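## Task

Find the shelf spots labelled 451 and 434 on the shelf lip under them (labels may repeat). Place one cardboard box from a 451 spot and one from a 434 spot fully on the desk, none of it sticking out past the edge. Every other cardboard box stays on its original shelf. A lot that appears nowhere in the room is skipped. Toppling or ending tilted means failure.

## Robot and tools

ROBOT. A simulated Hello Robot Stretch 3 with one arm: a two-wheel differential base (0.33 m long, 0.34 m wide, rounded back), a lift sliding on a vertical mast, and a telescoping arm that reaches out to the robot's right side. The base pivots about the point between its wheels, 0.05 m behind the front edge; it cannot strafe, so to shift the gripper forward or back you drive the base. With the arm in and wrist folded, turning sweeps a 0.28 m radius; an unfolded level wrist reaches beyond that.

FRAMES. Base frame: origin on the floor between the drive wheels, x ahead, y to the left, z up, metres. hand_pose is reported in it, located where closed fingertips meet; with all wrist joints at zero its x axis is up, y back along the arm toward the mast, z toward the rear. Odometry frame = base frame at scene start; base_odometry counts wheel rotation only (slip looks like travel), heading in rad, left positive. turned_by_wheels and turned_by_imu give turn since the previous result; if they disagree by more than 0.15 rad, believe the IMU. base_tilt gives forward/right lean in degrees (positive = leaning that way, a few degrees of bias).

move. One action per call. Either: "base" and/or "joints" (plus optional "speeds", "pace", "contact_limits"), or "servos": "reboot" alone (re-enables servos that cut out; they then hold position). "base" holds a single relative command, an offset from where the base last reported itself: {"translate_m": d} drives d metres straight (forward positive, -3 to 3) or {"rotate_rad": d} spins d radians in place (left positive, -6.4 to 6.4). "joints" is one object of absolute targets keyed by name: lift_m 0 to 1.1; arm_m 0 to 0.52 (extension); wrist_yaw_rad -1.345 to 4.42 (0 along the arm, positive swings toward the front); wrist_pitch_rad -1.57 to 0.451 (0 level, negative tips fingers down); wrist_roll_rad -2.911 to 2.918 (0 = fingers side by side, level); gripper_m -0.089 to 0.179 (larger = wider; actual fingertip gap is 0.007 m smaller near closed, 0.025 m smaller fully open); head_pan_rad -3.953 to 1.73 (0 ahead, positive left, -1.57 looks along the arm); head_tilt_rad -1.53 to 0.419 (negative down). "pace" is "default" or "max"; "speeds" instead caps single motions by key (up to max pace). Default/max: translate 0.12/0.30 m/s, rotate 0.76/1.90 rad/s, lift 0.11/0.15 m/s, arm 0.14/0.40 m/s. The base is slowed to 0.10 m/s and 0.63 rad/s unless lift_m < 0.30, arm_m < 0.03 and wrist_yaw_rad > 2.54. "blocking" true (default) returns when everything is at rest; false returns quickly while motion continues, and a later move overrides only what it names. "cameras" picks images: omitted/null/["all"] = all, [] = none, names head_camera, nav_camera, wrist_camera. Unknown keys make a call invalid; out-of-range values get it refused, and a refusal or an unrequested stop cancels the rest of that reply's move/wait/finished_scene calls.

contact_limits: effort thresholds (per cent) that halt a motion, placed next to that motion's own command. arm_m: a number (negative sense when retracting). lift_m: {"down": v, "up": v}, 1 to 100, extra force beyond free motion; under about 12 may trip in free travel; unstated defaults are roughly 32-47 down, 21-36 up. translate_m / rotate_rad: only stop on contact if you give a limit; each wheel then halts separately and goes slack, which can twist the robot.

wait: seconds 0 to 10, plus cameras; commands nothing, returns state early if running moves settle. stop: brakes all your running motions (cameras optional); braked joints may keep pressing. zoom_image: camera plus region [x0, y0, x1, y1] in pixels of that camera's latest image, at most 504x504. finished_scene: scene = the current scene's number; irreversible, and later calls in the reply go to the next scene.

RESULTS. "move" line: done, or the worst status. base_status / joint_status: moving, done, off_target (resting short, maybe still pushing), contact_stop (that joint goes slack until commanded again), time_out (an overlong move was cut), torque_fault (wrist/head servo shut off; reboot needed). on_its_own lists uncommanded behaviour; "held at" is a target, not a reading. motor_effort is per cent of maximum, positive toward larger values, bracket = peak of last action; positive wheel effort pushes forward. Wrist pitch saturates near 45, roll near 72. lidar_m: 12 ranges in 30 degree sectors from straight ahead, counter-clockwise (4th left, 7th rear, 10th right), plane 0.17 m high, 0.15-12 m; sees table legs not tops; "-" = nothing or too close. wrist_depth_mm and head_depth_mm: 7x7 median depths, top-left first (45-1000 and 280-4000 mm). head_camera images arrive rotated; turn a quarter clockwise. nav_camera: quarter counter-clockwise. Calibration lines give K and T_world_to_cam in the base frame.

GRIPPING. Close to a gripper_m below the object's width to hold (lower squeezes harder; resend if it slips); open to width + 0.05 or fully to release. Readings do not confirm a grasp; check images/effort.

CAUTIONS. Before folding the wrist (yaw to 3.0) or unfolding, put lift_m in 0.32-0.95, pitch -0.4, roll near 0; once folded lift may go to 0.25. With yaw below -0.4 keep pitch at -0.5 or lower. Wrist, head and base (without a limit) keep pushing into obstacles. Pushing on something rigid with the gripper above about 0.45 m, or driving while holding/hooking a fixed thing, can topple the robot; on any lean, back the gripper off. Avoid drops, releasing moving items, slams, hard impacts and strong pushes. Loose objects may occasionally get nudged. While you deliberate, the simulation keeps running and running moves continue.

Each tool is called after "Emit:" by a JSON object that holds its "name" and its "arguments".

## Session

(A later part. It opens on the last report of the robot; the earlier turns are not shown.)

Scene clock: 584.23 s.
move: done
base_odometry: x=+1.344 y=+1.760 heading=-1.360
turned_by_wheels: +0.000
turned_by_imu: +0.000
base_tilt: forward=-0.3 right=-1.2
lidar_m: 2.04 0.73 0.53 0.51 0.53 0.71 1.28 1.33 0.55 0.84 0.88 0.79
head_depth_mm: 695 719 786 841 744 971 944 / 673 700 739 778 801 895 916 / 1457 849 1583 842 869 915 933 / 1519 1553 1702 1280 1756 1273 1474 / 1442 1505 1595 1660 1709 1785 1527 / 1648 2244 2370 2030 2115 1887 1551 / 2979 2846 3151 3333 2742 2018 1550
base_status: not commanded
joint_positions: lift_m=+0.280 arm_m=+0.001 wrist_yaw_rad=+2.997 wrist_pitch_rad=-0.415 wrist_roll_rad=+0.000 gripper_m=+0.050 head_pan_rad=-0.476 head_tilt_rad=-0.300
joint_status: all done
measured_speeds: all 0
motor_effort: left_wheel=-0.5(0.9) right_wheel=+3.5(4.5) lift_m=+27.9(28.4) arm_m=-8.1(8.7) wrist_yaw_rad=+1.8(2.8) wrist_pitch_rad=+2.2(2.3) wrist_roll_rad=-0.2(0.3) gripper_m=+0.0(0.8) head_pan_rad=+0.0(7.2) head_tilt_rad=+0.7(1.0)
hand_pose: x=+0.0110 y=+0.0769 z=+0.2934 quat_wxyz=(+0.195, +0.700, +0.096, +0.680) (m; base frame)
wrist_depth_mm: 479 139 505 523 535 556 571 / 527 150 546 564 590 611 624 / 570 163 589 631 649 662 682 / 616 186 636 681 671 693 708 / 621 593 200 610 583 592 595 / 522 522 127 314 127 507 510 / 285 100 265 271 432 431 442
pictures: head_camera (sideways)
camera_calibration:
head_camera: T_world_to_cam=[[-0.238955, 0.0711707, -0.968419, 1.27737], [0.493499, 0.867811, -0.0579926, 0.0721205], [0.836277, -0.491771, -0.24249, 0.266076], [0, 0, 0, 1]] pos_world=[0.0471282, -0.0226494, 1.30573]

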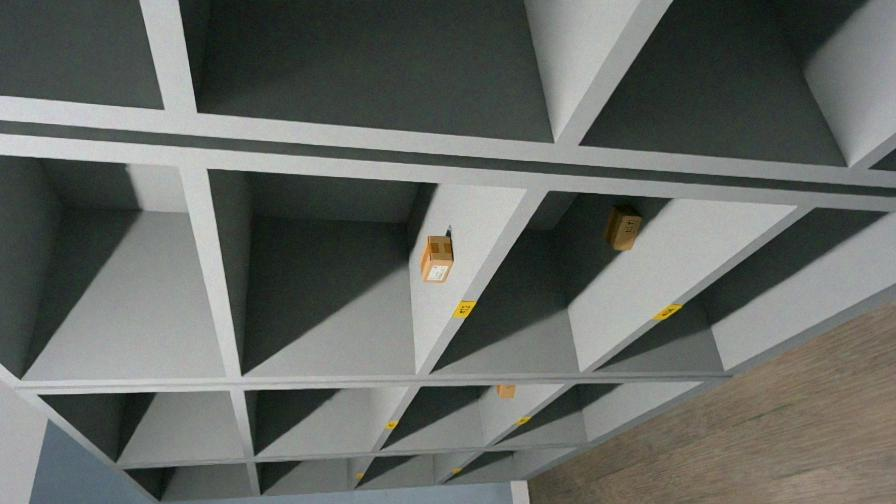

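Emit:
{"name": "move", "arguments": {"base": {"translate_m": 1.12}, "joints": {"head_pan_rad": -1.4, "head_tilt_rad": -0.55}, "pace": "max", "cameras": ["head_camera"]}}

Scene clock: 613.93 s.
move: done
base_odometry: x=+1.578 y=+0.665 heading=-1.360
turned_by_wheels: +0.000
turned_by_imu: +0.000
base_tilt: forward=-0.2 right=-1.3
lidar_m: 2.08 0.75 0.54 0.52 0.54 0.73 1.97 1.36 0.64 0.95 0.66 0.70
head_depth_mm: 748 815 880 670 1071 933 783 / 759 827 894 662 1061 924 804 / 771 837 903 614 1093 923 798 / 783 854 911 615 1087 913 818 / 798 869 929 639 1111 910 1116 / 808 887 939 634 1129 904 1140 / 798 844 857 628 975 900 1042
base_status: done
joint_positions: lift_m=+0.280 arm_m=+0.001 wrist_yaw_rad=+2.998 wrist_pitch_rad=-0.415 wrist_roll_rad=+0.000 gripper_m=+0.050 head_pan_rad=-1.400 head_tilt_rad=-0.551
joint_status: all done
measured_speeds: all 0
motor_effort: left_wheel=+4.1(16.1) right_wheel=+0.0(12.3) lift_m=+26.4(27.6) arm_m=-3.3(6.1) wrist_yaw_rad=+1.5(3.1) wrist_pitch_rad=+2.3(2.4) wrist_roll_rad=-0.2(0.4) gripper_m=+0.5(1.0) head_pan_rad=+3.1(4.9) head_tilt_rad=+4.0(6.5)
hand_pose: x=+0.0110 y=+0.0769 z=+0.2934 quat_wxyz=(+0.195, +0.700, +0.096, +0.680) (m; base frame)
wrist_depth_mm: 489 139 510 530 548 560 579 / 535 149 562 579 602 631 634 / 580 163 599 632 653 673 698 / 625 183 644 691 696 702 712 / 621 599 199 606 574 591 596 / 521 522 128 315 127 502 505 / 285 100 263 273 436 430 440
pictures: head_camera (sideways)
camera_calibration:
head_camera: T_world_to_cam=[[-0.126709, 0.462462, -0.877539, 1.15806], [0.987252, 0.144703, -0.0662921, 0.0798932], [0.0963246, -0.874751, -0.474902, 0.573046], [0, 0, 0, 1]] pos_world=[0.0126636, -0.0458483, 1.29368]

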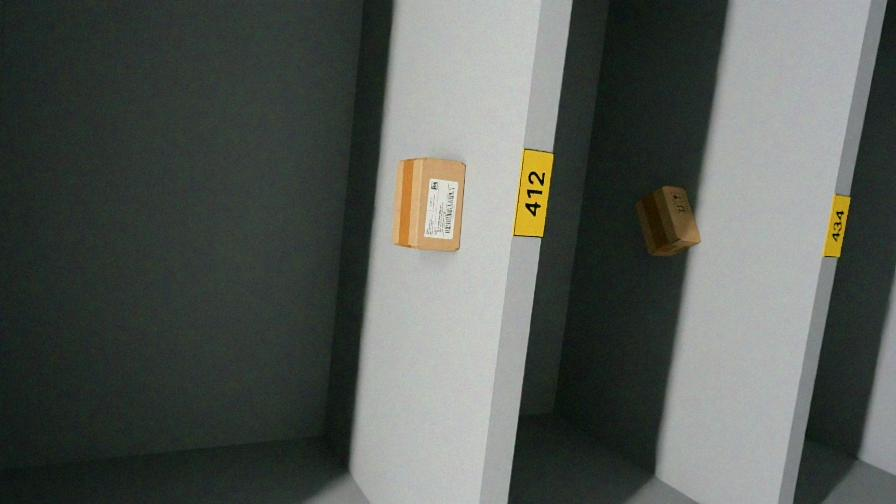

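Emit:
{"name": "move", "arguments": {"base": {"translate_m": 0.057}, "joints": {"lift_m": 0.45}, "pace": "max", "cameras": []}}

Emit:
{"name": "move", "arguments": {"joints": {"wrist_yaw_rad": 0.0, "wrist_pitch_rad": -0.4, "lift_m": 0.53, "gripper_m": 0.179}, "pace": "max", "cameras": []}}

Emit:
{"name": "move", "arguments": {"joints": {"wrist_pitch_rad": -0.1, "lift_m": 0.53}, "pace": "max", "cameras": ["wrist_camera"]}}

Scene clock: 630.27 s.
move: done
base_odometry: x=+1.590 y=+0.609 heading=-1.360
turned_by_wheels: +0.000
turned_by_imu: +0.000
base_tilt: forward=-0.3 right=-1.2
lidar_m: 2.08 0.75 0.54 0.52 0.54 0.73 1.98 0.72 0.67 0.95 0.62 1.33
head_depth_mm: 749 811 879 672 1069 933 787 / 757 823 890 611 1059 928 801 / 769 839 908 614 1093 913 797 / 783 853 911 649 1090 922 815 / 793 869 928 642 1123 910 1117 / 805 875 924 636 1072 910 1134 / 700 730 763 629 844 855 911
base_status: done
joint_positions: lift_m=+0.450 arm_m=+0.001 wrist_yaw_rad=+2.998 wrist_pitch_rad=-0.415 wrist_roll_rad=+0.000 gripper_m=+0.050 head_pan_rad=-1.400 head_tilt_rad=-0.550
joint_status: all done
measured_speeds: all 0
motor_effort: left_wheel=-0.7(12.9) right_wheel=+4.1(11.4) lift_m=+28.0(35.0) arm_m=-0.3(1.6) wrist_yaw_rad=+1.5(3.6) wrist_pitch_rad=+2.3(2.4) wrist_roll_rad=-0.3(0.3) gripper_m=+0.6(1.1) head_pan_rad=+3.0(3.8) head_tilt_rad=+3.6(4.3)
hand_pose: x=+0.0110 y=+0.0769 z=+0.4634 quat_wxyz=(+0.195, +0.700, +0.096, +0.680) (m; base frame)
wrist_depth_mm: 489 139 517 535 552 564 573 / 532 149 560 577 605 612 633 / 584 163 597 640 658 674 702 / 639 185 648 709 733 770 792 / 710 717 198 755 777 820 831 / 746 753 127 730 127 721 710 / 640 100 279 636 609 611 629
pictures: none
No camera images: "cameras" was empty.

Scene clock: 632.10 s.
move: done
base_odometry: x=+1.590 y=+0.609 heading=-1.360
turned_by_wheels: +0.000
turned_by_imu: +0.000
base_tilt: forward=-0.2 right=-1.3
lidar_m: 2.08 0.74 0.54 0.52 0.54 0.73 1.97 0.72 0.67 0.95 0.62 1.33
head_depth_mm: 747 811 875 671 1071 934 785 / 758 823 889 611 1058 928 800 / 768 838 902 616 1094 916 798 / 783 854 909 651 1089 913 813 / 795 868 932 643 1121 911 1114 / 809 869 927 634 1065 908 1130 / 699 730 762 629 844 849 909
base_status: not commanded
joint_positions: lift_m=+0.530 arm_m=+0.001 wrist_yaw_rad=+0.003 wrist_pitch_rad=-0.415 wrist_roll_rad=+0.000 gripper_m=+0.179 head_pan_rad=-1.400 head_tilt_rad=-0.550
joint_status: all done
measured_speeds: all 0
motor_effort: left_wheel=-1.2(1.8) right_wheel=+4.3(4.9) lift_m=+23.7(33.6) arm_m=+1.2(2.0) wrist_yaw_rad=-3.5(8.3) wrist_pitch_rad=+2.3(4.4) wrist_roll_rad=+0.1(0.3) gripper_m=+0.9(84.6) head_pan_rad=+3.3(3.8) head_tilt_rad=+3.3(3.9)
hand_pose: x=-0.0208 y=-0.3703 z=+0.5433 quat_wxyz=(+0.692, +0.147, -0.691, -0.145) (m; base frame)
wrist_depth_mm: 518 630 658 439 636 611 542 / 419 410 407 405 396 390 383 / 300 299 295 293 290 286 286 / 477 601 912 887 870 856 283 / 472 645 - - 808 814 531 / 119 682 742 734 731 707 121 / 119 626 648 639 623 612 108
pictures: none
No camera images: "cameras" was empty.

Scene clock: 632.97 s.
move: done
base_odometry: x=+1.590 y=+0.609 heading=-1.360
turned_by_wheels: +0.000
turned_by_imu: +0.000
base_tilt: forward=-0.3 right=-1.3
lidar_m: 2.07 0.74 0.54 0.52 0.54 0.73 1.97 0.72 0.67 0.95 0.62 1.33
head_depth_mm: 747 811 877 673 1069 936 787 / 761 827 892 612 1061 928 802 / 772 840 902 616 1097 915 797 / 782 857 914 648 1090 914 814 / 794 870 930 641 1112 910 1123 / 805 871 930 635 1068 907 1144 / 701 730 762 628 843 851 904
base_status: not commanded
joint_positions: lift_m=+0.530 arm_m=+0.001 wrist_yaw_rad=+0.003 wrist_pitch_rad=-0.123 wrist_roll_rad=+0.000 gripper_m=+0.179 head_pan_rad=-1.400 head_tilt_rad=-0.550
joint_status: all done
measured_speeds: all 0
motor_effort: left_wheel=-1.0(1.5) right_wheel=+3.8(4.6) lift_m=+25.9(26.6) arm_m=+1.6(2.3) wrist_yaw_rad=-2.9(4.5) wrist_pitch_rad=+3.8(5.0) wrist_roll_rad=+0.2(0.3) gripper_m=+0.4(1.0) head_pan_rad=+3.2(4.0) head_tilt_rad=+2.4(3.3)
hand_pose: x=-0.0207 y=-0.3969 z=+0.6133 quat_wxyz=(+0.706, +0.045, -0.705, -0.043) (m; base frame)
wrist_depth_mm: 514 667 667 660 642 643 604 / 521 683 694 689 680 678 598 / 517 732 723 712 707 710 568 / 481 528 528 467 523 522 520 / 362 360 359 360 360 357 355 / 119 145 297 294 288 287 121 / 119 676 889 874 864 818 108
pictures: wrist_camera
camera_calibration:
wrist_camera: T_world_to_cam=[[-0.998849, -0.0459895, -0.0136324, -0.023887], [-0.00176678, 0.319281, -0.947658, 0.740471], [0.0479349, -0.946544, -0.318995, -0.0128596], [0, 0, 0, 1]] pos_world=[-0.0219349, -0.249689, 0.697286]

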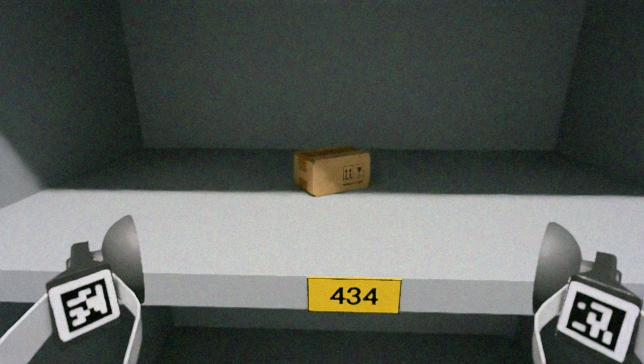

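Emit:
{"name": "move", "arguments": {"base": {"translate_m": -0.082}, "joints": {"wrist_yaw_rad": 0.385, "wrist_pitch_rad": -0.25, "lift_m": 0.535}, "cameras": []}}

Emit:
{"name": "move", "arguments": {"joints": {"arm_m": 0.17}, "contact_limits": {"arm_m": 35}, "cameras": ["wrist_camera"]}}

Scene clock: 675.10 s.
move: done
base_odometry: x=+1.573 y=+0.690 heading=-1.360
turned_by_wheels: +0.000
turned_by_imu: +0.000
base_tilt: forward=-0.2 right=-1.3
lidar_m: 2.08 0.74 0.54 0.52 0.54 0.73 1.97 1.36 0.62 0.95 0.68 0.69
head_depth_mm: 750 813 879 671 1062 935 786 / 759 828 897 664 1067 928 798 / 772 839 905 619 1095 922 800 / 782 854 914 612 1082 915 814 / 795 870 926 639 1116 910 1119 / 809 885 945 637 1121 907 1133 / 809 869 886 628 1023 900 1104
base_status: done
joint_positions: lift_m=+0.535 arm_m=+0.001 wrist_yaw_rad=+0.382 wrist_pitch_rad=-0.264 wrist_roll_rad=+0.000 gripper_m=+0.179 head_pan_rad=-1.400 head_tilt_rad=-0.550
joint_status: all done
measured_speeds: all 0
motor_effort: left_wheel=-2.0(10.6) right_wheel=-11.7(12.1) lift_m=+30.8(33.6) arm_m=+5.2(5.9) wrist_yaw_rad=+2.5(5.6) wrist_pitch_rad=+2.1(4.8) wrist_roll_rad=+0.0(0.3) gripper_m=+0.6(1.1) head_pan_rad=+2.4(3.3) head_tilt_rad=+1.7(2.6)
hand_pose: x=+0.0684 y=-0.3693 z=+0.5837 quat_wxyz=(+0.706, +0.224, -0.670, +0.042) (m; base frame)
wrist_depth_mm: 395 486 660 731 654 594 541 / 423 497 670 744 694 628 572 / 455 475 500 497 446 451 481 / 525 444 371 347 342 340 339 / - 550 717 919 291 275 260 / 118 145 748 - 857 807 121 / 119 652 748 733 738 713 108
pictures: none
No camera images: "cameras" was empty.

Scene clock: 677.60 s.
move: done
base_odometry: x=+1.573 y=+0.690 heading=-1.360
turned_by_wheels: +0.000
turned_by_imu: +0.000
base_tilt: forward=-0.1 right=-1.3
lidar_m: 2.08 0.74 0.54 0.52 0.54 0.73 1.97 1.36 0.62 0.95 0.68 0.70
head_depth_mm: 746 810 876 670 1067 936 789 / 761 826 892 662 1060 928 781 / 772 842 904 619 1093 920 758 / 785 855 916 613 1081 915 773 / 796 865 932 642 1120 905 1115 / 806 881 942 635 1108 905 1139 / 811 867 888 629 1025 900 1100
base_status: not commanded
joint_positions: lift_m=+0.535 arm_m=+0.170 wrist_yaw_rad=+0.382 wrist_pitch_rad=-0.264 wrist_roll_rad=+0.000 gripper_m=+0.179 head_pan_rad=-1.400 head_tilt_rad=-0.550
joint_status: all done
measured_speeds: all 0
motor_effort: left_wheel=-2.7(2.9) right_wheel=-11.4(12.3) lift_m=+29.5(30.9) arm_m=+13.9(15.5) wrist_yaw_rad=+1.9(3.0) wrist_pitch_rad=+2.1(2.2) wrist_roll_rad=+0.0(0.4) gripper_m=+0.2(1.4) head_pan_rad=+2.7(3.3) head_tilt_rad=+0.8(1.9)
contact_limits: arm_m 35 (drawing in: default 31, maximum 55; extending or still: default 40, maximum 69)
hand_pose: x=+0.0684 y=-0.5387 z=+0.5836 quat_wxyz=(+0.706, +0.225, -0.670, +0.041) (m; base frame)
wrist_depth_mm: 393 494 600 538 491 446 408 / 404 509 636 580 518 471 431 / 417 477 490 491 325 484 440 / 352 344 345 343 303 321 337 / 268 254 265 264 263 261 261 / 119 142 215 214 214 213 121 / 119 187 181 180 180 175 108
pictures: wrist_camera
camera_calibration:
wrist_camera: T_world_to_cam=[[-0.911944, -0.40985, -0.0194968, -0.140399], [-0.168094, 0.416523, -0.89345, 0.789854], [0.374302, -0.8115, -0.448739, -0.0347042], [0, 0, 0, 1]] pos_world=[0.0177233, -0.414697, 0.687385]

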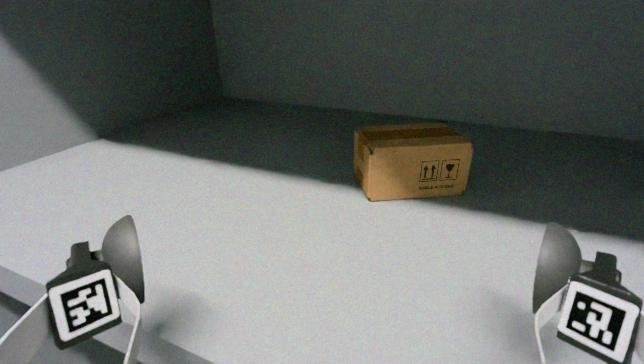

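Emit:
{"name": "move", "arguments": {"joints": {"arm_m": 0.29, "lift_m": 0.516}, "contact_limits": {"arm_m": 35}, "cameras": ["wrist_camera"]}}

Scene clock: 736.17 s.
move: done
base_odometry: x=+1.573 y=+0.690 heading=-1.360
turned_by_wheels: +0.000
turned_by_imu: +0.000
base_tilt: forward=-0.3 right=-1.2
lidar_m: 2.08 0.74 0.54 0.52 0.54 0.73 1.97 1.36 0.62 0.95 0.67 0.69
head_depth_mm: 749 811 878 668 1069 934 784 / 761 830 893 662 1062 931 591 / 773 836 903 621 1088 919 620 / 781 852 911 613 1092 914 793 / 795 869 929 641 1111 913 1121 / 807 881 936 636 1107 908 1135 / 809 872 884 628 1024 903 1097
base_status: not commanded
joint_positions: lift_m=+0.516 arm_m=+0.290 wrist_yaw_rad=+0.382 wrist_pitch_rad=-0.264 wrist_roll_rad=+0.000 gripper_m=+0.179 head_pan_rad=-1.400 head_tilt_rad=-0.550
joint_status: all done
measured_speeds: all 0
motor_effort: left_wheel=-2.4(3.0) right_wheel=-11.1(11.8) lift_m=+23.9(30.7) arm_m=+13.3(15.4) wrist_yaw_rad=+2.2(3.3) wrist_pitch_rad=+2.1(2.3) wrist_roll_rad=+0.1(0.4) gripper_m=+0.4(1.1) head_pan_rad=+2.5(3.0) head_tilt_rad=-0.3(1.5)
contact_limits: arm_m 35 (drawing in: default 31, maximum 55; extending or still: default 40, maximum 69)
hand_pose: x=+0.0684 y=-0.6587 z=+0.5645 quat_wxyz=(+0.706, +0.225, -0.670, +0.041) (m; base frame)
wrist_depth_mm: 397 496 475 420 379 346 317 / 405 505 511 442 403 363 335 / 400 432 431 424 410 379 351 / 304 303 302 196 187 294 293 / 233 231 230 191 195 228 226 / 118 145 186 187 185 179 121 / 116 154 157 157 157 152 108
pictures: wrist_camera
camera_calibration:
wrist_camera: T_world_to_cam=[[-0.911948, -0.40984, -0.0195185, -0.189934], [-0.168275, 0.416972, -0.893206, 0.822893], [0.374211, -0.811274, -0.449223, -0.140198], [0, 0, 0, 1]] pos_world=[0.0177261, -0.534705, 0.668326]

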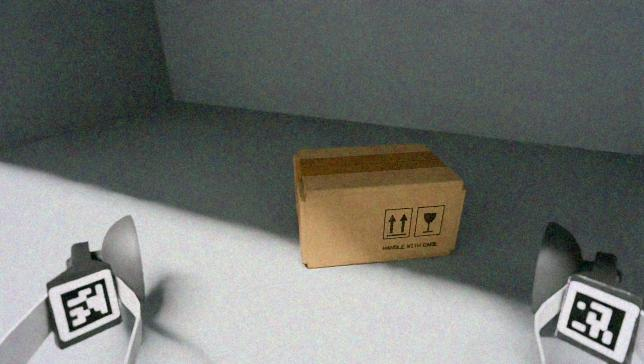

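Emit:
{"name": "move", "arguments": {"joints": {"arm_m": 0.355, "lift_m": 0.514}, "contact_limits": {"arm_m": 35}, "cameras": ["wrist_camera"]}}

Emit:
{"name": "move", "arguments": {"joints": {"gripper_m": 0.06}, "cameras": ["wrist_camera"]}}

Scene clock: 757.70 s.
move: done
base_odometry: x=+1.573 y=+0.690 heading=-1.360
turned_by_wheels: +0.000
turned_by_imu: +0.000
base_tilt: forward=-0.3 right=-1.2
lidar_m: 2.07 0.74 0.54 0.52 0.54 0.73 1.97 1.35 0.62 0.95 0.68 0.70
head_depth_mm: 748 812 875 669 1067 933 785 / 759 825 890 662 1063 928 609 / 770 843 905 620 1087 758 759 / 781 853 910 612 1091 892 817 / 795 869 929 642 1113 908 1111 / 810 881 934 633 1112 906 1130 / 812 868 887 629 1022 904 1099
base_status: not commanded
joint_positions: lift_m=+0.514 arm_m=+0.355 wrist_yaw_rad=+0.382 wrist_pitch_rad=-0.265 wrist_roll_rad=+0.000 gripper_m=+0.179 head_pan_rad=-1.400 head_tilt_rad=-0.550
joint_status: all done
measured_speeds: all 0
motor_effort: left_wheel=-2.4(2.8) right_wheel=-10.6(11.9) lift_m=+30.9(32.6) arm_m=+12.6(15.1) wrist_yaw_rad=+3.0(3.3) wrist_pitch_rad=+2.3(2.3) wrist_roll_rad=+0.0(0.3) gripper_m=+0.4(1.1) head_pan_rad=+2.0(2.8) head_tilt_rad=-1.8(2.3)
contact_limits: arm_m 35 (drawing in: default 31, maximum 55; extending or still: default 40, maximum 69)
hand_pose: x=+0.0684 y=-0.7237 z=+0.5625 quat_wxyz=(+0.706, +0.225, -0.670, +0.041) (m; base frame)
wrist_depth_mm: 397 443 396 351 320 290 266 / 411 479 424 377 338 306 281 / 395 426 421 386 356 326 295 / 300 297 296 295 291 290 287 / 230 228 154 139 145 223 222 / 119 145 128 130 137 176 121 / 116 155 143 144 147 154 108
pictures: wrist_camera
camera_calibration:
wrist_camera: T_world_to_cam=[[-0.911949, -0.409838, -0.0195234, -0.216609], [-0.168314, 0.417069, -0.893154, 0.848225], [0.374191, -0.811225, -0.449327, -0.19374], [0, 0, 0, 1]] pos_world=[0.0177267, -0.59971, 0.666314]

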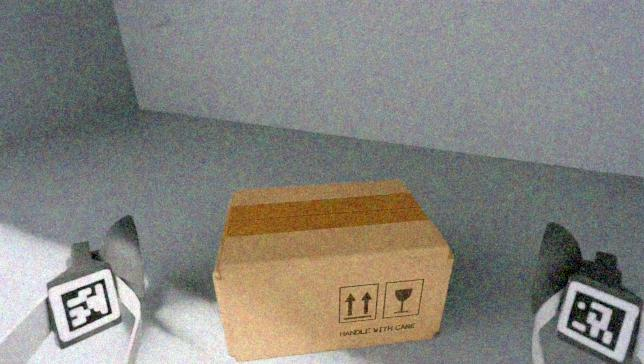

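Scene clock: 759.43 s.
move: done
base_odometry: x=+1.573 y=+0.690 heading=-1.360
turned_by_wheels: +0.000
turned_by_imu: +0.000
base_tilt: forward=-0.2 right=-1.3
lidar_m: 2.07 0.74 0.54 0.52 0.53 0.73 1.97 1.36 0.62 0.95 0.68 0.70
head_depth_mm: 749 812 876 666 1067 935 785 / 761 825 895 662 1062 925 608 / 768 836 904 619 1086 758 758 / 784 854 911 613 1084 896 815 / 798 866 927 643 1118 909 1118 / 812 885 938 633 1110 900 1136 / 810 870 885 629 1029 900 1101
base_status: not commanded
joint_positions: lift_m=+0.514 arm_m=+0.355 wrist_yaw_rad=+0.384 wrist_pitch_rad=-0.265 wrist_roll_rad=+0.000 gripper_m=+0.061 head_pan_rad=-1.400 head_tilt_rad=-0.550
joint_status: all done
measured_speeds: all 0
motor_effort: left_wheel=-2.4(2.8) right_wheel=-10.8(11.8) lift_m=+29.6(31.3) arm_m=+7.9(12.9) wrist_yaw_rad=+1.7(3.6) wrist_pitch_rad=+2.3(2.4) wrist_roll_rad=+0.0(0.3) gripper_m=-12.5(84.7) head_pan_rad=+2.0(2.5) head_tilt_rad=-3.2(3.2)
contact_limits: arm_m 35 (drawing in: default 31, maximum 55; extending or still: default 40, maximum 69)
hand_pose: x=+0.0688 y=-0.7234 z=+0.5624 quat_wxyz=(+0.706, +0.226, -0.670, +0.042) (m; base frame)
wrist_depth_mm: 395 443 397 353 319 290 265 / 406 476 424 377 337 309 281 / 395 424 422 383 357 325 293 / 298 297 294 179 274 290 289 / 229 229 146 138 138 223 222 / 185 172 133 138 137 127 181 / 161 124 147 149 149 120 153
pictures: wrist_camera
camera_calibration:
wrist_camera: T_world_to_cam=[[-0.911071, -0.411786, -0.0195336, -0.217558], [-0.169296, 0.416926, -0.893035, 0.848055], [0.375884, -0.810311, -0.449563, -0.193093], [0, 0, 0, 1]] pos_world=[0.0179417, -0.599629, 0.666286]

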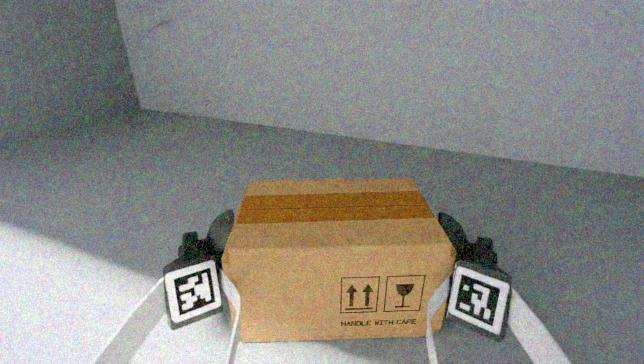

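Emit:
{"name": "move", "arguments": {"joints": {"gripper_m": 0.05}, "cameras": []}}

Emit:
{"name": "move", "arguments": {"joints": {"lift_m": 0.565}, "speeds": {"lift_m": 0.06}, "cameras": ["wrist_camera"]}}

Emit:
{"name": "move", "arguments": {"joints": {"arm_m": 0.0}, "cameras": ["wrist_camera"]}}

Scene clock: 767.03 s.
move: done
base_odometry: x=+1.573 y=+0.690 heading=-1.360
turned_by_wheels: +0.000
turned_by_imu: +0.000
base_tilt: forward=-0.3 right=-1.2
lidar_m: 2.08 0.74 0.54 0.52 0.54 0.73 1.97 1.36 0.62 0.95 0.68 0.70
head_depth_mm: 747 814 880 671 1069 938 783 / 757 824 895 662 1064 927 608 / 771 837 901 617 1088 757 761 / 785 853 911 613 1083 897 815 / 794 865 925 639 1114 910 1119 / 808 884 942 635 1111 908 1138 / 813 870 885 628 1023 902 1107
base_status: not commanded
joint_positions: lift_m=+0.514 arm_m=+0.355 wrist_yaw_rad=+0.384 wrist_pitch_rad=-0.265 wrist_roll_rad=+0.000 gripper_m=+0.051 head_pan_rad=-1.400 head_tilt_rad=-0.550
joint_status: all done
measured_speeds: all 0
motor_effort: left_wheel=-2.3(2.5) right_wheel=-11.4(11.6) lift_m=+28.4(28.6) arm_m=+0.2(1.8) wrist_yaw_rad=+0.3(1.3) wrist_pitch_rad=+2.2(2.3) wrist_roll_rad=+0.1(0.2) gripper_m=-15.9(58.5) head_pan_rad=+1.5(2.1) head_tilt_rad=-3.7(4.0)
contact_limits: arm_m 35 (drawing in: default 31, maximum 55; extending or still: default 40, maximum 69)
hand_pose: x=+0.0688 y=-0.7234 z=+0.5624 quat_wxyz=(+0.706, +0.226, -0.670, +0.042) (m; base frame)
wrist_depth_mm: 394 447 400 354 320 289 266 / 404 472 426 378 336 306 280 / 397 424 420 385 353 325 295 / 299 296 295 179 275 289 288 / 229 228 145 139 138 224 223 / 185 172 134 138 138 127 182 / 161 124 150 149 149 123 153
pictures: none
No camera images: "cameras" was empty.

Scene clock: 768.47 s.
move: done
base_odometry: x=+1.573 y=+0.690 heading=-1.360
turned_by_wheels: +0.000
turned_by_imu: +0.000
base_tilt: forward=-0.4 right=-1.2
lidar_m: 2.08 0.74 0.54 0.52 0.54 0.73 1.97 1.35 0.62 0.95 0.68 0.70
head_depth_mm: 749 811 880 669 1063 932 767 / 760 825 888 663 1065 637 638 / 772 838 901 618 1087 682 797 / 783 853 909 613 1084 883 819 / 797 868 929 640 1115 908 1123 / 807 881 938 633 1116 904 1143 / 807 869 884 626 1022 899 1104
base_status: not commanded
joint_positions: lift_m=+0.565 arm_m=+0.355 wrist_yaw_rad=+0.384 wrist_pitch_rad=-0.273 wrist_roll_rad=+0.000 gripper_m=+0.051 head_pan_rad=-1.400 head_tilt_rad=-0.550
joint_status: all done
measured_speeds: all 0
motor_effort: left_wheel=-2.5(2.5) right_wheel=-10.8(12.1) lift_m=+31.7(33.9) arm_m=-3.2(3.2) wrist_yaw_rad=+0.4(1.4) wrist_pitch_rad=+3.8(3.9) wrist_roll_rad=-0.1(0.3) gripper_m=-15.6(16.4) head_pan_rad=+2.1(2.3) head_tilt_rad=-4.0(4.2)
contact_limits: arm_m 35 (drawing in: default 31, maximum 55; extending or still: default 40, maximum 69)
hand_pose: x=+0.0686 y=-0.7228 z=+0.6115 quat_wxyz=(+0.706, +0.228, -0.669, +0.039) (m; base frame)
wrist_depth_mm: 395 446 397 354 320 289 266 / 406 474 428 378 339 306 280 / 417 493 469 411 361 327 292 / 402 409 403 183 367 347 312 / 313 315 146 139 138 306 304 / 256 237 134 138 137 127 247 / 221 202 200 151 153 120 210
pictures: wrist_camera
camera_calibration:
wrist_camera: T_world_to_cam=[[-0.911132, -0.411636, -0.0198512, -0.216265], [-0.171925, 0.423441, -0.88946, 0.894284], [0.37454, -0.807003, -0.456581, -0.163601], [0, 0, 0, 1]] pos_world=[0.0179798, -0.599725, 0.716439]

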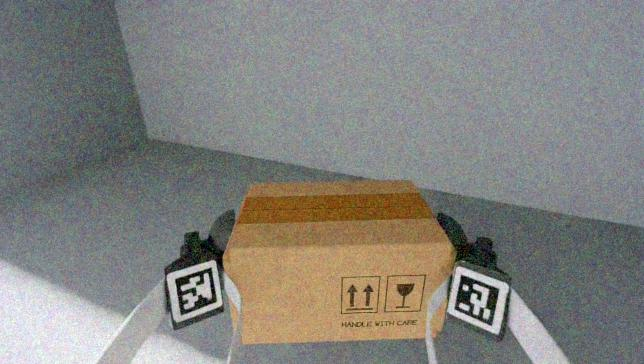

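Scene clock: 772.27 s.
move: done
base_odometry: x=+1.573 y=+0.690 heading=-1.360
turned_by_wheels: +0.000
turned_by_imu: +0.000
base_tilt: forward=-0.3 right=-1.2
lidar_m: 2.07 0.74 0.54 0.52 0.54 0.73 1.97 1.36 0.62 0.95 0.68 0.69
head_depth_mm: 749 813 879 669 1067 938 784 / 760 824 896 662 1062 926 802 / 772 838 900 619 1097 922 798 / 785 849 910 612 1087 913 773 / 794 869 927 641 1121 913 812 / 809 884 937 636 1111 905 1143 / 811 871 883 628 1025 902 1106
base_status: not commanded
joint_positions: lift_m=+0.565 arm_m=+0.001 wrist_yaw_rad=+0.384 wrist_pitch_rad=-0.273 wrist_roll_rad=+0.000 gripper_m=+0.051 head_pan_rad=-1.400 head_tilt_rad=-0.550
joint_status: all done
measured_speeds: all 0
motor_effort: left_wheel=-2.5(2.7) right_wheel=-11.5(11.9) lift_m=+26.7(31.9) arm_m=-12.7(15.0) wrist_yaw_rad=-1.2(2.0) wrist_pitch_rad=+3.9(4.0) wrist_roll_rad=-0.1(0.3) gripper_m=-16.1(16.5) head_pan_rad=+1.4(2.1) head_tilt_rad=-5.1(5.7)
hand_pose: x=+0.0685 y=-0.3683 z=+0.6113 quat_wxyz=(+0.706, +0.228, -0.669, +0.039) (m; base frame)
wrist_depth_mm: 396 489 661 724 653 589 544 / 423 499 678 766 688 619 568 / 458 501 581 571 569 560 555 / 520 449 406 184 401 397 396 / - 545 146 139 138 309 309 / - 125 134 138 137 127 259 / 874 627 717 151 152 120 740
pictures: wrist_camera
camera_calibration:
wrist_camera: T_world_to_cam=[[-0.911137, -0.411624, -0.0198768, -0.0703491], [-0.172137, 0.423965, -0.889169, 0.744073], [0.374431, -0.806733, -0.457146, 0.122859], [0, 0, 0, 1]] pos_world=[0.0179827, -0.245304, 0.716373]

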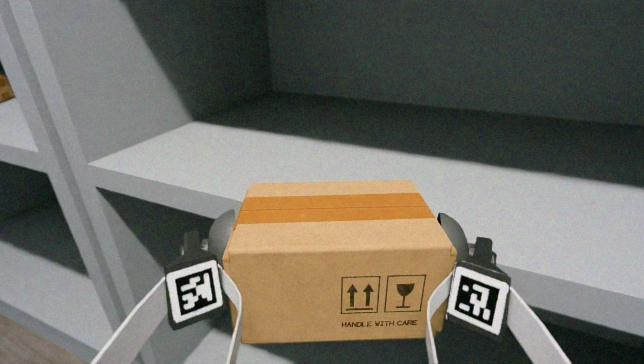

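Emit:
{"name": "move", "arguments": {"base": {"translate_m": -1.0}, "joints": {"wrist_yaw_rad": 1.0, "lift_m": 0.80}, "cameras": ["wrist_camera"]}}

Emit:
{"name": "move", "arguments": {"base": {"translate_m": -0.95}, "cameras": []}}

Emit:
{"name": "move", "arguments": {"base": {"rotate_rad": 1.60}, "cameras": ["wrist_camera"]}}

Scene clock: 811.33 s.
move: done
base_odometry: x=+1.364 y=+1.667 heading=-1.360
turned_by_wheels: +0.000
turned_by_imu: +0.000
base_tilt: forward=-0.3 right=-1.2
lidar_m: 2.04 0.73 0.53 0.51 0.53 0.72 1.38 1.43 0.59 0.95 0.74 0.72
head_depth_mm: 756 817 885 669 1067 935 787 / 766 831 901 662 1097 934 800 / 778 848 910 656 1093 919 821 / 790 860 922 647 1125 862 815 / 800 875 933 641 1116 907 788 / 812 890 939 634 1151 903 450 / 829 907 953 629 1100 896 419
base_status: done
joint_positions: lift_m=+0.800 arm_m=+0.001 wrist_yaw_rad=+0.997 wrist_pitch_rad=-0.274 wrist_roll_rad=+0.000 gripper_m=+0.051 head_pan_rad=-1.400 head_tilt_rad=-0.550
joint_status: all done
measured_speeds: all 0
motor_effort: left_wheel=-2.2(10.2) right_wheel=-9.3(14.5) lift_m=+30.4(34.5) arm_m=+12.0(12.6) wrist_yaw_rad=+2.5(6.6) wrist_pitch_rad=+3.9(4.1) wrist_roll_rad=-0.1(0.4) gripper_m=-15.7(16.7) head_pan_rad=+0.8(1.8) head_tilt_rad=-3.8(5.6)
hand_pose: x=+0.1803 y=-0.2760 z=+0.8462 quat_wxyz=(+0.662, +0.420, -0.569, +0.250) (m; base frame)
wrist_depth_mm: - - - 559 - 707 623 / - - - - - 733 646 / - - - - - 779 657 / - - - 183 171 817 675 / - - 146 139 139 722 681 / - 124 134 138 137 127 583 / - - - 150 150 120 494
pictures: wrist_camera
camera_calibration:
wrist_camera: T_world_to_cam=[[-0.508635, -0.860752, -0.0198915, -0.122419], [-0.384939, 0.248012, -0.888995, 0.922707], [0.770138, -0.444517, -0.457485, 0.291779], [0, 0, 0, 1]] pos_world=[0.0682093, -0.204514, 0.951332]

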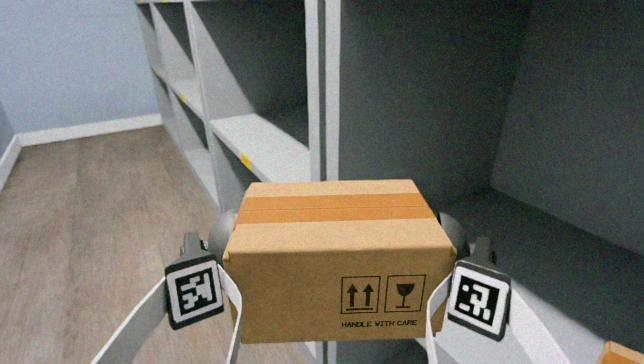

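Scene clock: 821.93 s.
move: done
base_odometry: x=+1.165 y=+2.596 heading=-1.360
turned_by_wheels: +0.000
turned_by_imu: +0.000
base_tilt: forward=-0.3 right=-1.2
lidar_m: 2.01 0.72 0.52 0.50 0.52 0.45 0.43 0.45 0.61 1.64 0.84 0.78
head_depth_mm: 2612 2503 2192 1958 1801 1527 1306 / 2742 2947 3263 2790 2027 1570 1296 / 2745 3037 3312 2796 2004 1565 1284 / 2837 3076 3435 2753 2005 1556 1279 / 2899 3101 3408 2707 1986 1562 1282 / 2895 3156 3467 2697 1955 1539 451 / 3003 3182 3525 2664 1802 1384 418
base_status: done
joint_positions: lift_m=+0.800 arm_m=+0.001 wrist_yaw_rad=+0.997 wrist_pitch_rad=-0.274 wrist_roll_rad=+0.000 gripper_m=+0.051 head_pan_rad=-1.400 head_tilt_rad=-0.550
joint_status: not commanded
measured_speeds: all 0
motor_effort: left_wheel=-1.8(10.9) right_wheel=-9.8(14.0) lift_m=+29.0(31.1) arm_m=+12.5(13.2) wrist_yaw_rad=+2.1(3.7) wrist_pitch_rad=+3.8(4.1) wrist_roll_rad=-0.2(0.4) gripper_m=-16.2(16.6) head_pan_rad=+0.3(1.2) head_tilt_rad=-2.4(4.5)
hand_pose: x=+0.1803 y=-0.2760 z=+0.8462 quat_wxyz=(+0.662, +0.420, -0.569, +0.250) (m; base frame)
wrist_depth_mm: - - - - - - - / - - - - - - - / - - - - - - - / - - - 183 171 - - / - - 146 139 139 - - / - 124 134 138 137 127 - / - - - 150 - 120 -
pictures: none
No camera images: "cameras" was empty.

Scene clock: 825.57 s.
move: done
base_odometry: x=+1.165 y=+2.596 heading=+0.240
turned_by_wheels: +1.600
turned_by_imu: +1.575
base_tilt: forward=-0.2 right=-1.2
lidar_m: 0.50 0.52 0.45 0.43 0.45 0.62 1.74 0.83 0.78 1.91 0.71 0.52
head_depth_mm: 3573 3703 3196 2572 2037 1587 1309 / 3663 3931 - 2822 2016 1568 1295 / 3628 - - 2763 1999 1583 1285 / 2468 2799 3232 2758 1979 1558 1282 / 1564 1682 1826 2022 1900 1560 1281 / 1147 1212 1287 1382 1472 1461 450 / 898 941 986 1035 1099 1146 417
base_status: done
joint_positions: lift_m=+0.800 arm_m=+0.001 wrist_yaw_rad=+0.997 wrist_pitch_rad=-0.274 wrist_roll_rad=+0.000 gripper_m=+0.051 head_pan_rad=-1.400 head_tilt_rad=-0.550
joint_status: not commanded
measured_speeds: all 0
motor_effort: left_wheel=-8.4(13.1) right_wheel=+8.7(12.3) lift_m=+28.5(29.9) arm_m=+2.9(12.8) wrist_yaw_rad=+3.4(3.4) wrist_pitch_rad=+3.9(4.0) wrist_roll_rad=+0.1(0.4) gripper_m=-16.2(16.6) head_pan_rad=+0.2(1.0) head_tilt_rad=-2.1(3.4)
hand_pose: x=+0.1803 y=-0.2760 z=+0.8462 quat_wxyz=(+0.662, +0.420, -0.569, +0.250) (m; base frame)
wrist_depth_mm: 326 358 404 460 535 640 804 / 344 378 427 491 582 701 887 / 358 398 454 526 626 783 - / 378 425 473 184 672 860 - / 397 445 146 138 139 984 - / 421 125 134 138 137 127 - / 436 488 584 151 876 120 -
pictures: wrist_camera
camera_calibration:
wrist_camera: T_world_to_cam=[[-0.508407, -0.860887, -0.0198902, -0.122443], [-0.385005, 0.247909, -0.888995, 0.922693], [0.770255, -0.444314, -0.457485, 0.291807], [0, 0, 0, 1]] pos_world=[0.068225, -0.2045, 0.951332]

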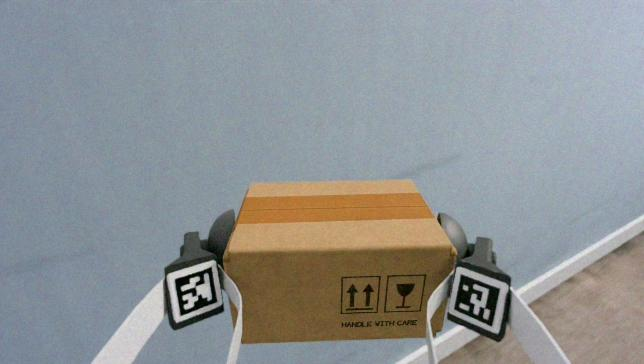

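Emit:
{"name": "move", "arguments": {"base": {"translate_m": -1.0}, "cameras": []}}

Emit:
{"name": "move", "arguments": {"base": {"translate_m": -0.9}, "cameras": []}}

Emit:
{"name": "move", "arguments": {"base": {"rotate_rad": -1.60}, "joints": {"head_pan_rad": -1.0, "head_tilt_rad": -0.5}, "cameras": ["head_camera", "nav_camera"]}}

Scene clock: 843.93 s.
move: done
base_odometry: x=+0.193 y=+2.359 heading=+0.240
turned_by_wheels: +0.000
turned_by_imu: -0.001
base_tilt: forward=-0.2 right=-1.3
lidar_m: 1.50 0.62 0.46 0.44 0.46 0.63 1.75 2.06 2.67 0.59 0.61 1.55
head_depth_mm: 3601 3766 3950 2868 2046 1595 1307 / 3595 3976 - 2857 2018 1583 1297 / 462 508 569 1067 1847 1540 1289 / 470 511 560 625 701 798 932 / 478 522 575 638 720 822 912 / 487 532 587 651 738 852 450 / 494 542 600 669 757 866 418
base_status: done
joint_positions: lift_m=+0.800 arm_m=+0.001 wrist_yaw_rad=+0.997 wrist_pitch_rad=-0.274 wrist_roll_rad=+0.000 gripper_m=+0.051 head_pan_rad=-1.400 head_tilt_rad=-0.550
joint_status: not commanded
measured_speeds: all 0
motor_effort: left_wheel=-7.2(12.2) right_wheel=-3.2(11.7) lift_m=+26.1(29.1) arm_m=-5.9(13.3) wrist_yaw_rad=+2.6(3.7) wrist_pitch_rad=+3.9(4.1) wrist_roll_rad=-0.3(0.3) gripper_m=-15.8(16.7) head_pan_rad=-0.9(1.8) head_tilt_rad=-1.2(2.9)
hand_pose: x=+0.1803 y=-0.2760 z=+0.8462 quat_wxyz=(+0.662, +0.420, -0.569, +0.250) (m; base frame)
wrist_depth_mm: - - - - 492 391 313 / - - - - 511 399 324 / - - - - - 416 334 / - - - 183 183 437 344 / - - 146 138 138 437 350 / - 124 134 137 137 127 370 / - - - 151 150 120 377
pictures: none
No camera images: "cameras" was empty.

Scene clock: 854.03 s.
move: done
base_odometry: x=-0.681 y=+2.145 heading=+0.239
turned_by_wheels: +0.000
turned_by_imu: -0.001
base_tilt: forward=-0.2 right=-1.1
lidar_m: 1.68 0.62 0.46 0.44 0.46 0.63 1.37 1.37 1.33 3.56 1.30 1.09
head_depth_mm: 3614 3871 - 2833 2042 1592 1302 / 3571 3921 3992 2813 2051 1574 1291 / 3608 3980 3967 2853 2016 1565 1283 / 3607 3968 - 2742 1989 1570 1279 / 2967 3160 3466 2755 1970 1561 1283 / 2151 2274 2420 2428 1950 1545 450 / 1707 1775 1860 1948 1885 1525 417
base_status: done
joint_positions: lift_m=+0.800 arm_m=+0.001 wrist_yaw_rad=+0.997 wrist_pitch_rad=-0.274 wrist_roll_rad=+0.000 gripper_m=+0.051 head_pan_rad=-1.400 head_tilt_rad=-0.550
joint_status: not commanded
measured_speeds: all 0
motor_effort: left_wheel=-8.7(12.2) right_wheel=-2.0(12.6) lift_m=+25.4(27.2) arm_m=+1.0(6.0) wrist_yaw_rad=+0.7(3.8) wrist_pitch_rad=+3.9(4.1) wrist_roll_rad=+0.1(0.3) gripper_m=-15.9(16.5) head_pan_rad=-2.1(2.3) head_tilt_rad=-0.1(2.1)
hand_pose: x=+0.1803 y=-0.2760 z=+0.8462 quat_wxyz=(+0.662, +0.420, -0.569, +0.250) (m; base frame)
wrist_depth_mm: - - - 950 - - - / - - - - - - - / - - - - - - - / - - - 184 - - - / - - 146 139 139 - - / - 124 134 138 137 127 - / - - - 151 - 120 -
pictures: none
No camera images: "cameras" was empty.

Scene clock: 857.67 s.
move: done
base_odometry: x=-0.681 y=+2.145 heading=-1.360
turned_by_wheels: -1.600
turned_by_imu: -1.575
base_tilt: forward=-0.2 right=-1.2
lidar_m: 3.72 1.32 1.09 1.81 0.64 0.46 0.45 0.46 0.63 1.37 1.38 1.34
head_depth_mm: 1140 1210 1296 1406 1515 1593 1350 / 1202 1288 1386 1499 1627 1657 1342 / 1272 1366 1480 1613 1743 1633 1296 / 1350 1453 1581 1735 1892 1629 443 / 1444 1572 1710 1842 1998 1615 438 / 1533 1695 1828 1471 1816 1618 1312 / 1656 1823 1956 1310 2068 1563 1308
base_status: done
joint_positions: lift_m=+0.800 arm_m=+0.001 wrist_yaw_rad=+0.997 wrist_pitch_rad=-0.274 wrist_roll_rad=+0.000 gripper_m=+0.051 head_pan_rad=-0.999 head_tilt_rad=-0.500
joint_status: all done
measured_speeds: all 0
motor_effort: left_wheel=+8.4(12.1) right_wheel=-9.6(14.1) lift_m=+25.0(25.7) arm_m=-4.9(4.9) wrist_yaw_rad=+2.1(3.2) wrist_pitch_rad=+4.0(4.1) wrist_roll_rad=-0.1(0.3) gripper_m=-15.9(16.5) head_pan_rad=-3.5(5.2) head_tilt_rad=+3.7(5.9)
hand_pose: x=+0.1803 y=-0.2759 z=+0.8462 quat_wxyz=(+0.662, +0.420, -0.569, +0.250) (m; base frame)
wrist_depth_mm: - - - - - - - / - - - - - - - / - - - - - - - / - - - 184 - - - / - - 146 138 138 - - / - 124 134 137 137 127 - / - - - 151 - 120 -
pictures: head_camera (sideways), nav_camera (sideways)
camera_calibration:
head_camera: T_world_to_cam=[[-0.272666, 0.33852, -0.900587, 1.18902], [0.854439, 0.515477, -0.0649326, 0.0789377], [0.442251, -0.787202, -0.429798, 0.512246], [0, 0, 0, 1]] pos_world=[0.0302165, -0.0399562, 1.2961]
nav_camera: T_world_to_cam=[[0.260897, -0.374284, 0.889856, -1.1165], [-0.831913, -0.554806, 0.0105504, 0.0415167], [0.489748, -0.743035, -0.456119, 0.543864], [0, 0, 0, 1]] pos_world=[0.0594729, 0.00925557, 1.24115]

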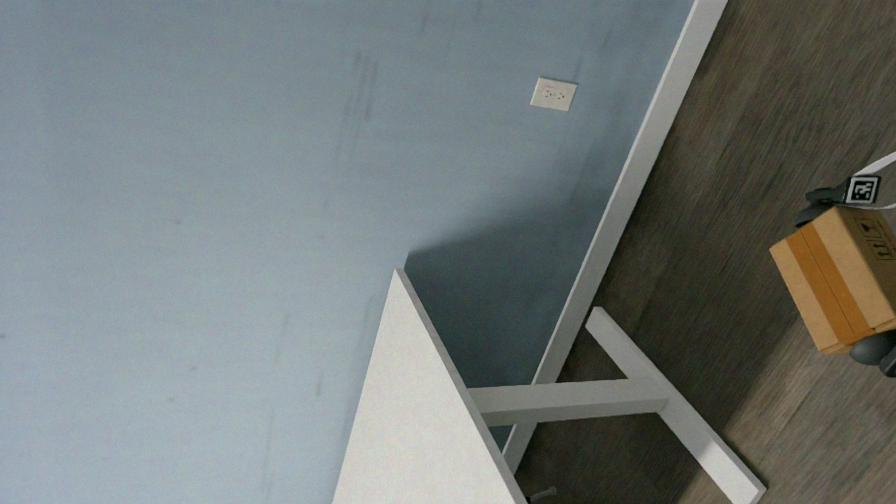

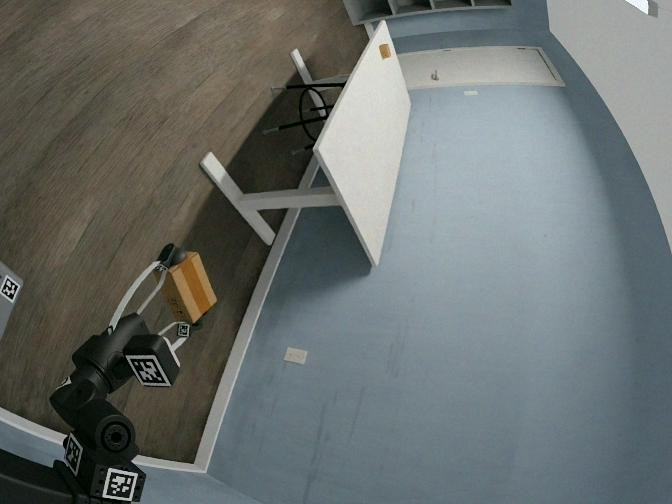

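Emit:
{"name": "move", "arguments": {"base": {"translate_m": 1.2}, "joints": {"wrist_yaw_rad": 0.0, "head_pan_rad": -1.57, "head_tilt_rad": -0.5}, "cameras": ["head_camera", "wrist_camera"]}}

Scene clock: 910.23 s.
move: done
base_odometry: x=-0.430 y=+0.972 heading=-1.360
turned_by_wheels: +0.000
turned_by_imu: +0.000
base_tilt: forward=-0.4 right=-1.2
lidar_m: 2.66 1.34 0.97 0.94 0.97 1.70 1.64 1.70 1.41 0.92 0.88 1.36
head_depth_mm: 1141 1245 1351 1480 1589 792 1354 / 1135 1228 1335 1432 958 786 1340 / 1126 1228 1331 1371 950 779 491 / 1131 1232 1337 1351 939 744 339 / 1126 1220 1335 1344 935 771 1256 / 1125 1218 1329 1314 928 797 1318 / 1128 1218 1332 1307 920 791 1278
base_status: done
joint_positions: lift_m=+0.800 arm_m=+0.001 wrist_yaw_rad=+0.003 wrist_pitch_rad=-0.274 wrist_roll_rad=+0.000 gripper_m=+0.051 head_pan_rad=-1.570 head_tilt_rad=-0.500
joint_status: all done
measured_speeds: all 0
motor_effort: left_wheel=+4.8(11.8) right_wheel=+4.0(10.6) lift_m=+24.6(25.2) arm_m=-5.4(13.5) wrist_yaw_rad=-4.1(7.4) wrist_pitch_rad=+3.9(4.1) wrist_roll_rad=+0.1(0.4) gripper_m=-16.1(16.8) head_pan_rad=+3.2(5.1) head_tilt_rad=+2.1(6.4)
hand_pose: x=-0.0208 y=-0.3857 z=+0.8462 quat_wxyz=(+0.701, +0.098, -0.700, -0.096) (m; base frame)
wrist_depth_mm: - - - - - - - / - - - - - - - / - - - - - - - / - - - 172 172 - - / - - 146 139 138 - - / - 124 134 138 137 127 - / - - - 151 152 120 -
pictures: head_camera (sideways), wrist_camera
camera_calibration:
head_camera: T_world_to_cam=[[-0.0466298, 0.432167, -0.900587, 1.18764], [0.997506, -0.0276836, -0.0649326, 0.078065], [-0.0529932, -0.901369, -0.429798, 0.515267], [0, 0, 0, 1]] pos_world=[0.00481488, -0.0466525, 1.2961]
wrist_camera: T_world_to_cam=[[-0.99888, -0.0429353, -0.0198921, -0.0138862], [-0.00197891, 0.457913, -0.888995, 0.961443], [0.0472781, -0.88796, -0.457485, 0.211787], [0, 0, 0, 1]] pos_world=[-0.021981, -0.252795, 0.951331]

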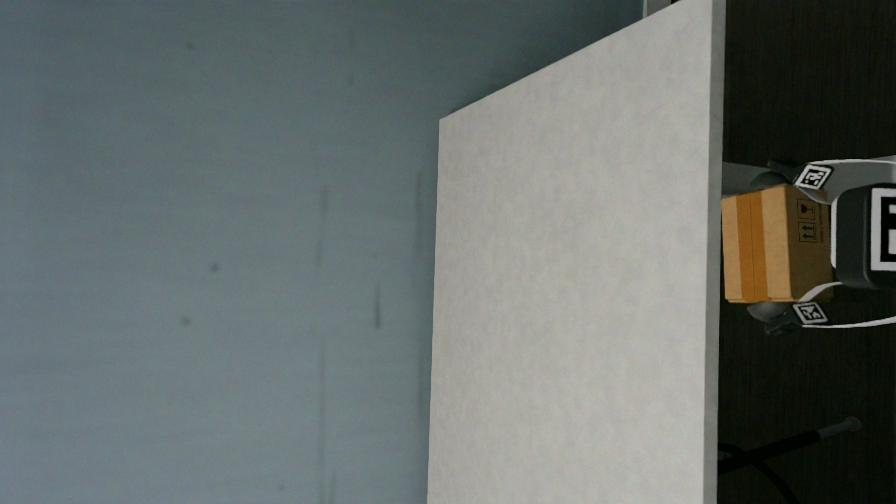

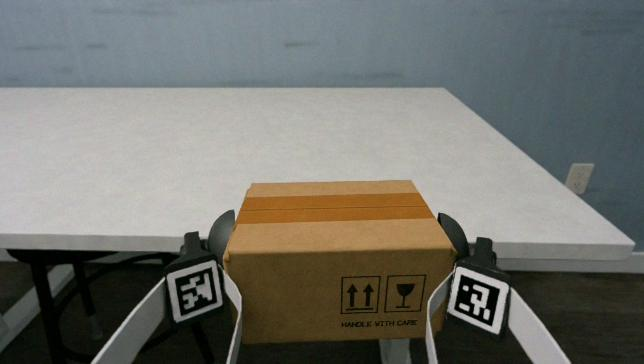

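Emit:
{"name": "move", "arguments": {"joints": {"arm_m": 0.29}, "contact_limits": {"arm_m": 35}, "cameras": []}}

Emit:
{"name": "move", "arguments": {"joints": {"lift_m": 0.715}, "speeds": {"lift_m": 0.06}, "contact_limits": {"lift_m": {"down": 14}}, "cameras": []}}

Emit:
{"name": "move", "arguments": {"joints": {"lift_m": 0.697}, "speeds": {"lift_m": 0.02}, "contact_limits": {"lift_m": {"down": 12}}, "cameras": ["wrist_camera"]}}

Scene clock: 930.80 s.
move: done
base_odometry: x=-0.430 y=+0.972 heading=-1.360
turned_by_wheels: +0.000
turned_by_imu: +0.000
base_tilt: forward=-0.3 right=-1.2
lidar_m: 2.66 1.34 0.97 0.94 0.97 1.70 1.64 1.70 1.41 0.92 0.89 1.37
head_depth_mm: 1136 1231 1343 1487 1608 764 297 / 1135 1230 1346 1437 884 373 340 / 1131 1231 1336 1368 483 466 1298 / 1132 1229 1327 1347 569 748 1326 / 1130 1224 1336 1345 931 799 1317 / 1134 1218 1334 1330 927 797 1311 / 1130 1215 1328 1308 919 790 1276
base_status: not commanded
joint_positions: lift_m=+0.800 arm_m=+0.290 wrist_yaw_rad=+0.003 wrist_pitch_rad=-0.274 wrist_roll_rad=+0.000 gripper_m=+0.051 head_pan_rad=-1.570 head_tilt_rad=-0.500
joint_status: all done
measured_speeds: all 0
motor_effort: left_wheel=+5.0(5.5) right_wheel=+4.2(5.0) lift_m=+25.0(25.6) arm_m=+13.1(15.2) wrist_yaw_rad=-3.0(4.4) wrist_pitch_rad=+3.8(4.1) wrist_roll_rad=+0.1(0.3) gripper_m=-15.9(16.3) head_pan_rad=+2.9(4.2) head_tilt_rad=+2.1(2.7)
contact_limits: arm_m 35 (drawing in: default 31, maximum 55; extending or still: default 40, maximum 69)
hand_pose: x=-0.0208 y=-0.6751 z=+0.8462 quat_wxyz=(+0.701, +0.098, -0.700, -0.096) (m; base frame)
wrist_depth_mm: - - - - - - - / - - - - - - - / - - - - - - - / - - - 172 172 - - / - - 146 139 139 - - / - 124 133 138 138 123 - / 274 255 254 151 254 119 266
pictures: none
No camera images: "cameras" was empty.

Scene clock: 932.80 s.
move: done
base_odometry: x=-0.430 y=+0.972 heading=-1.360
turned_by_wheels: +0.000
turned_by_imu: +0.000
base_tilt: forward=-0.2 right=-1.3
lidar_m: 2.66 1.34 0.97 0.94 0.97 1.70 1.64 1.69 1.41 0.92 0.89 1.36
head_depth_mm: 1136 1230 1360 1489 1586 794 1339 / 1135 1232 1339 1418 960 519 369 / 1132 1228 1341 1364 953 495 1292 / 1130 1227 1337 1356 943 524 1318 / 1131 1225 1336 1336 939 796 1317 / 1124 1221 1337 1317 927 794 1310 / 1127 1223 1327 1308 921 787 1282
base_status: not commanded
joint_positions: lift_m=+0.715 arm_m=+0.290 wrist_yaw_rad=+0.003 wrist_pitch_rad=-0.274 wrist_roll_rad=+0.000 gripper_m=+0.051 head_pan_rad=-1.570 head_tilt_rad=-0.500
joint_status: all done
measured_speeds: all 0
motor_effort: left_wheel=+4.9(5.4) right_wheel=+3.9(5.2) lift_m=+24.4(27.4) arm_m=+9.7(12.8) wrist_yaw_rad=-3.1(4.5) wrist_pitch_rad=+3.9(4.1) wrist_roll_rad=+0.0(0.3) gripper_m=-15.7(16.4) head_pan_rad=+3.3(4.0) head_tilt_rad=+1.6(2.6)
contact_limits: arm_m 35 (drawing in: default 31, maximum 55; extending or still: default 40, maximum 69); lift_m down 14 (down: maximum 72; up: maximum 65)
hand_pose: x=-0.0208 y=-0.6751 z=+0.7612 quat_wxyz=(+0.701, +0.098, -0.700, -0.096) (m; base frame)
wrist_depth_mm: - - - - - - - / - - - - - - - / - - - - - - - / - - - 172 171 - - / 249 248 146 139 139 244 242 / 203 195 134 138 138 127 198 / 176 160 160 151 159 120 168
pictures: none
No camera images: "cameras" was empty.

Scene clock: 934.07 s.
move: done
base_odometry: x=-0.430 y=+0.972 heading=-1.360
turned_by_wheels: +0.000
turned_by_imu: +0.000
base_tilt: forward=-0.3 right=-1.3
lidar_m: 2.65 1.34 0.98 0.94 0.97 1.70 1.64 1.70 1.41 0.92 0.89 1.37
head_depth_mm: 1139 1239 1337 1485 1598 792 1347 / 1136 1230 1337 1429 959 738 396 / 1132 1224 1339 1366 956 509 1233 / 1138 1219 1338 1365 942 530 1292 / 1132 1225 1335 1338 937 802 1316 / 1127 1225 1336 1326 934 796 1312 / 1120 1220 1329 1306 919 786 1278
base_status: not commanded
joint_positions: lift_m=+0.697 arm_m=+0.290 wrist_yaw_rad=+0.003 wrist_pitch_rad=-0.253 wrist_roll_rad=+0.000 gripper_m=+0.051 head_pan_rad=-1.570 head_tilt_rad=-0.500
joint_status: all done
measured_speeds: all 0
motor_effort: left_wheel=+4.5(5.6) right_wheel=+3.6(4.9) lift_m=+24.1(27.1) arm_m=+7.6(10.5) wrist_yaw_rad=-3.3(4.1) wrist_pitch_rad=+0.1(4.1) wrist_roll_rad=+0.0(0.3) gripper_m=-16.0(16.3) head_pan_rad=+3.2(3.8) head_tilt_rad=+1.8(2.1)
contact_limits: arm_m 35 (drawing in: default 31, maximum 55; extending or still: default 40, maximum 69); lift_m down 12 (down: maximum 72; up: maximum 65)
hand_pose: x=-0.0208 y=-0.6770 z=+0.7482 quat_wxyz=(+0.702, +0.091, -0.701, -0.089) (m; base frame)
wrist_depth_mm: - - - - - - - / - - - - - - - / - - - - - - - / 284 267 265 171 169 276 273 / 230 229 146 138 138 224 223 / 185 178 133 138 137 127 181 / 160 145 149 148 149 122 152
pictures: wrist_camera
camera_calibration:
wrist_camera: T_world_to_cam=[[-0.998881, -0.0432898, -0.0190689, -0.0292039], [-0.00191001, 0.439699, -0.898143, 1.00213], [0.047265, -0.897101, -0.43929, -0.111518], [0, 0, 0, 1]] pos_world=[-0.0219863, -0.541941, 0.850507]

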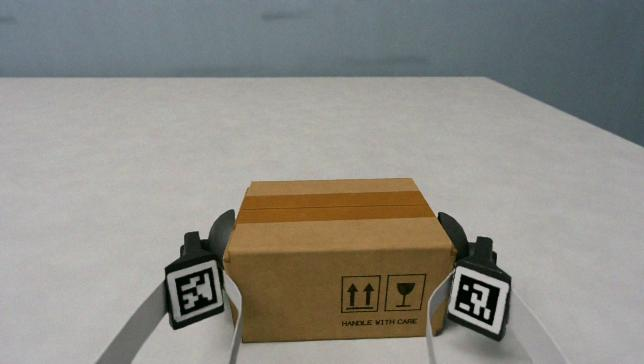

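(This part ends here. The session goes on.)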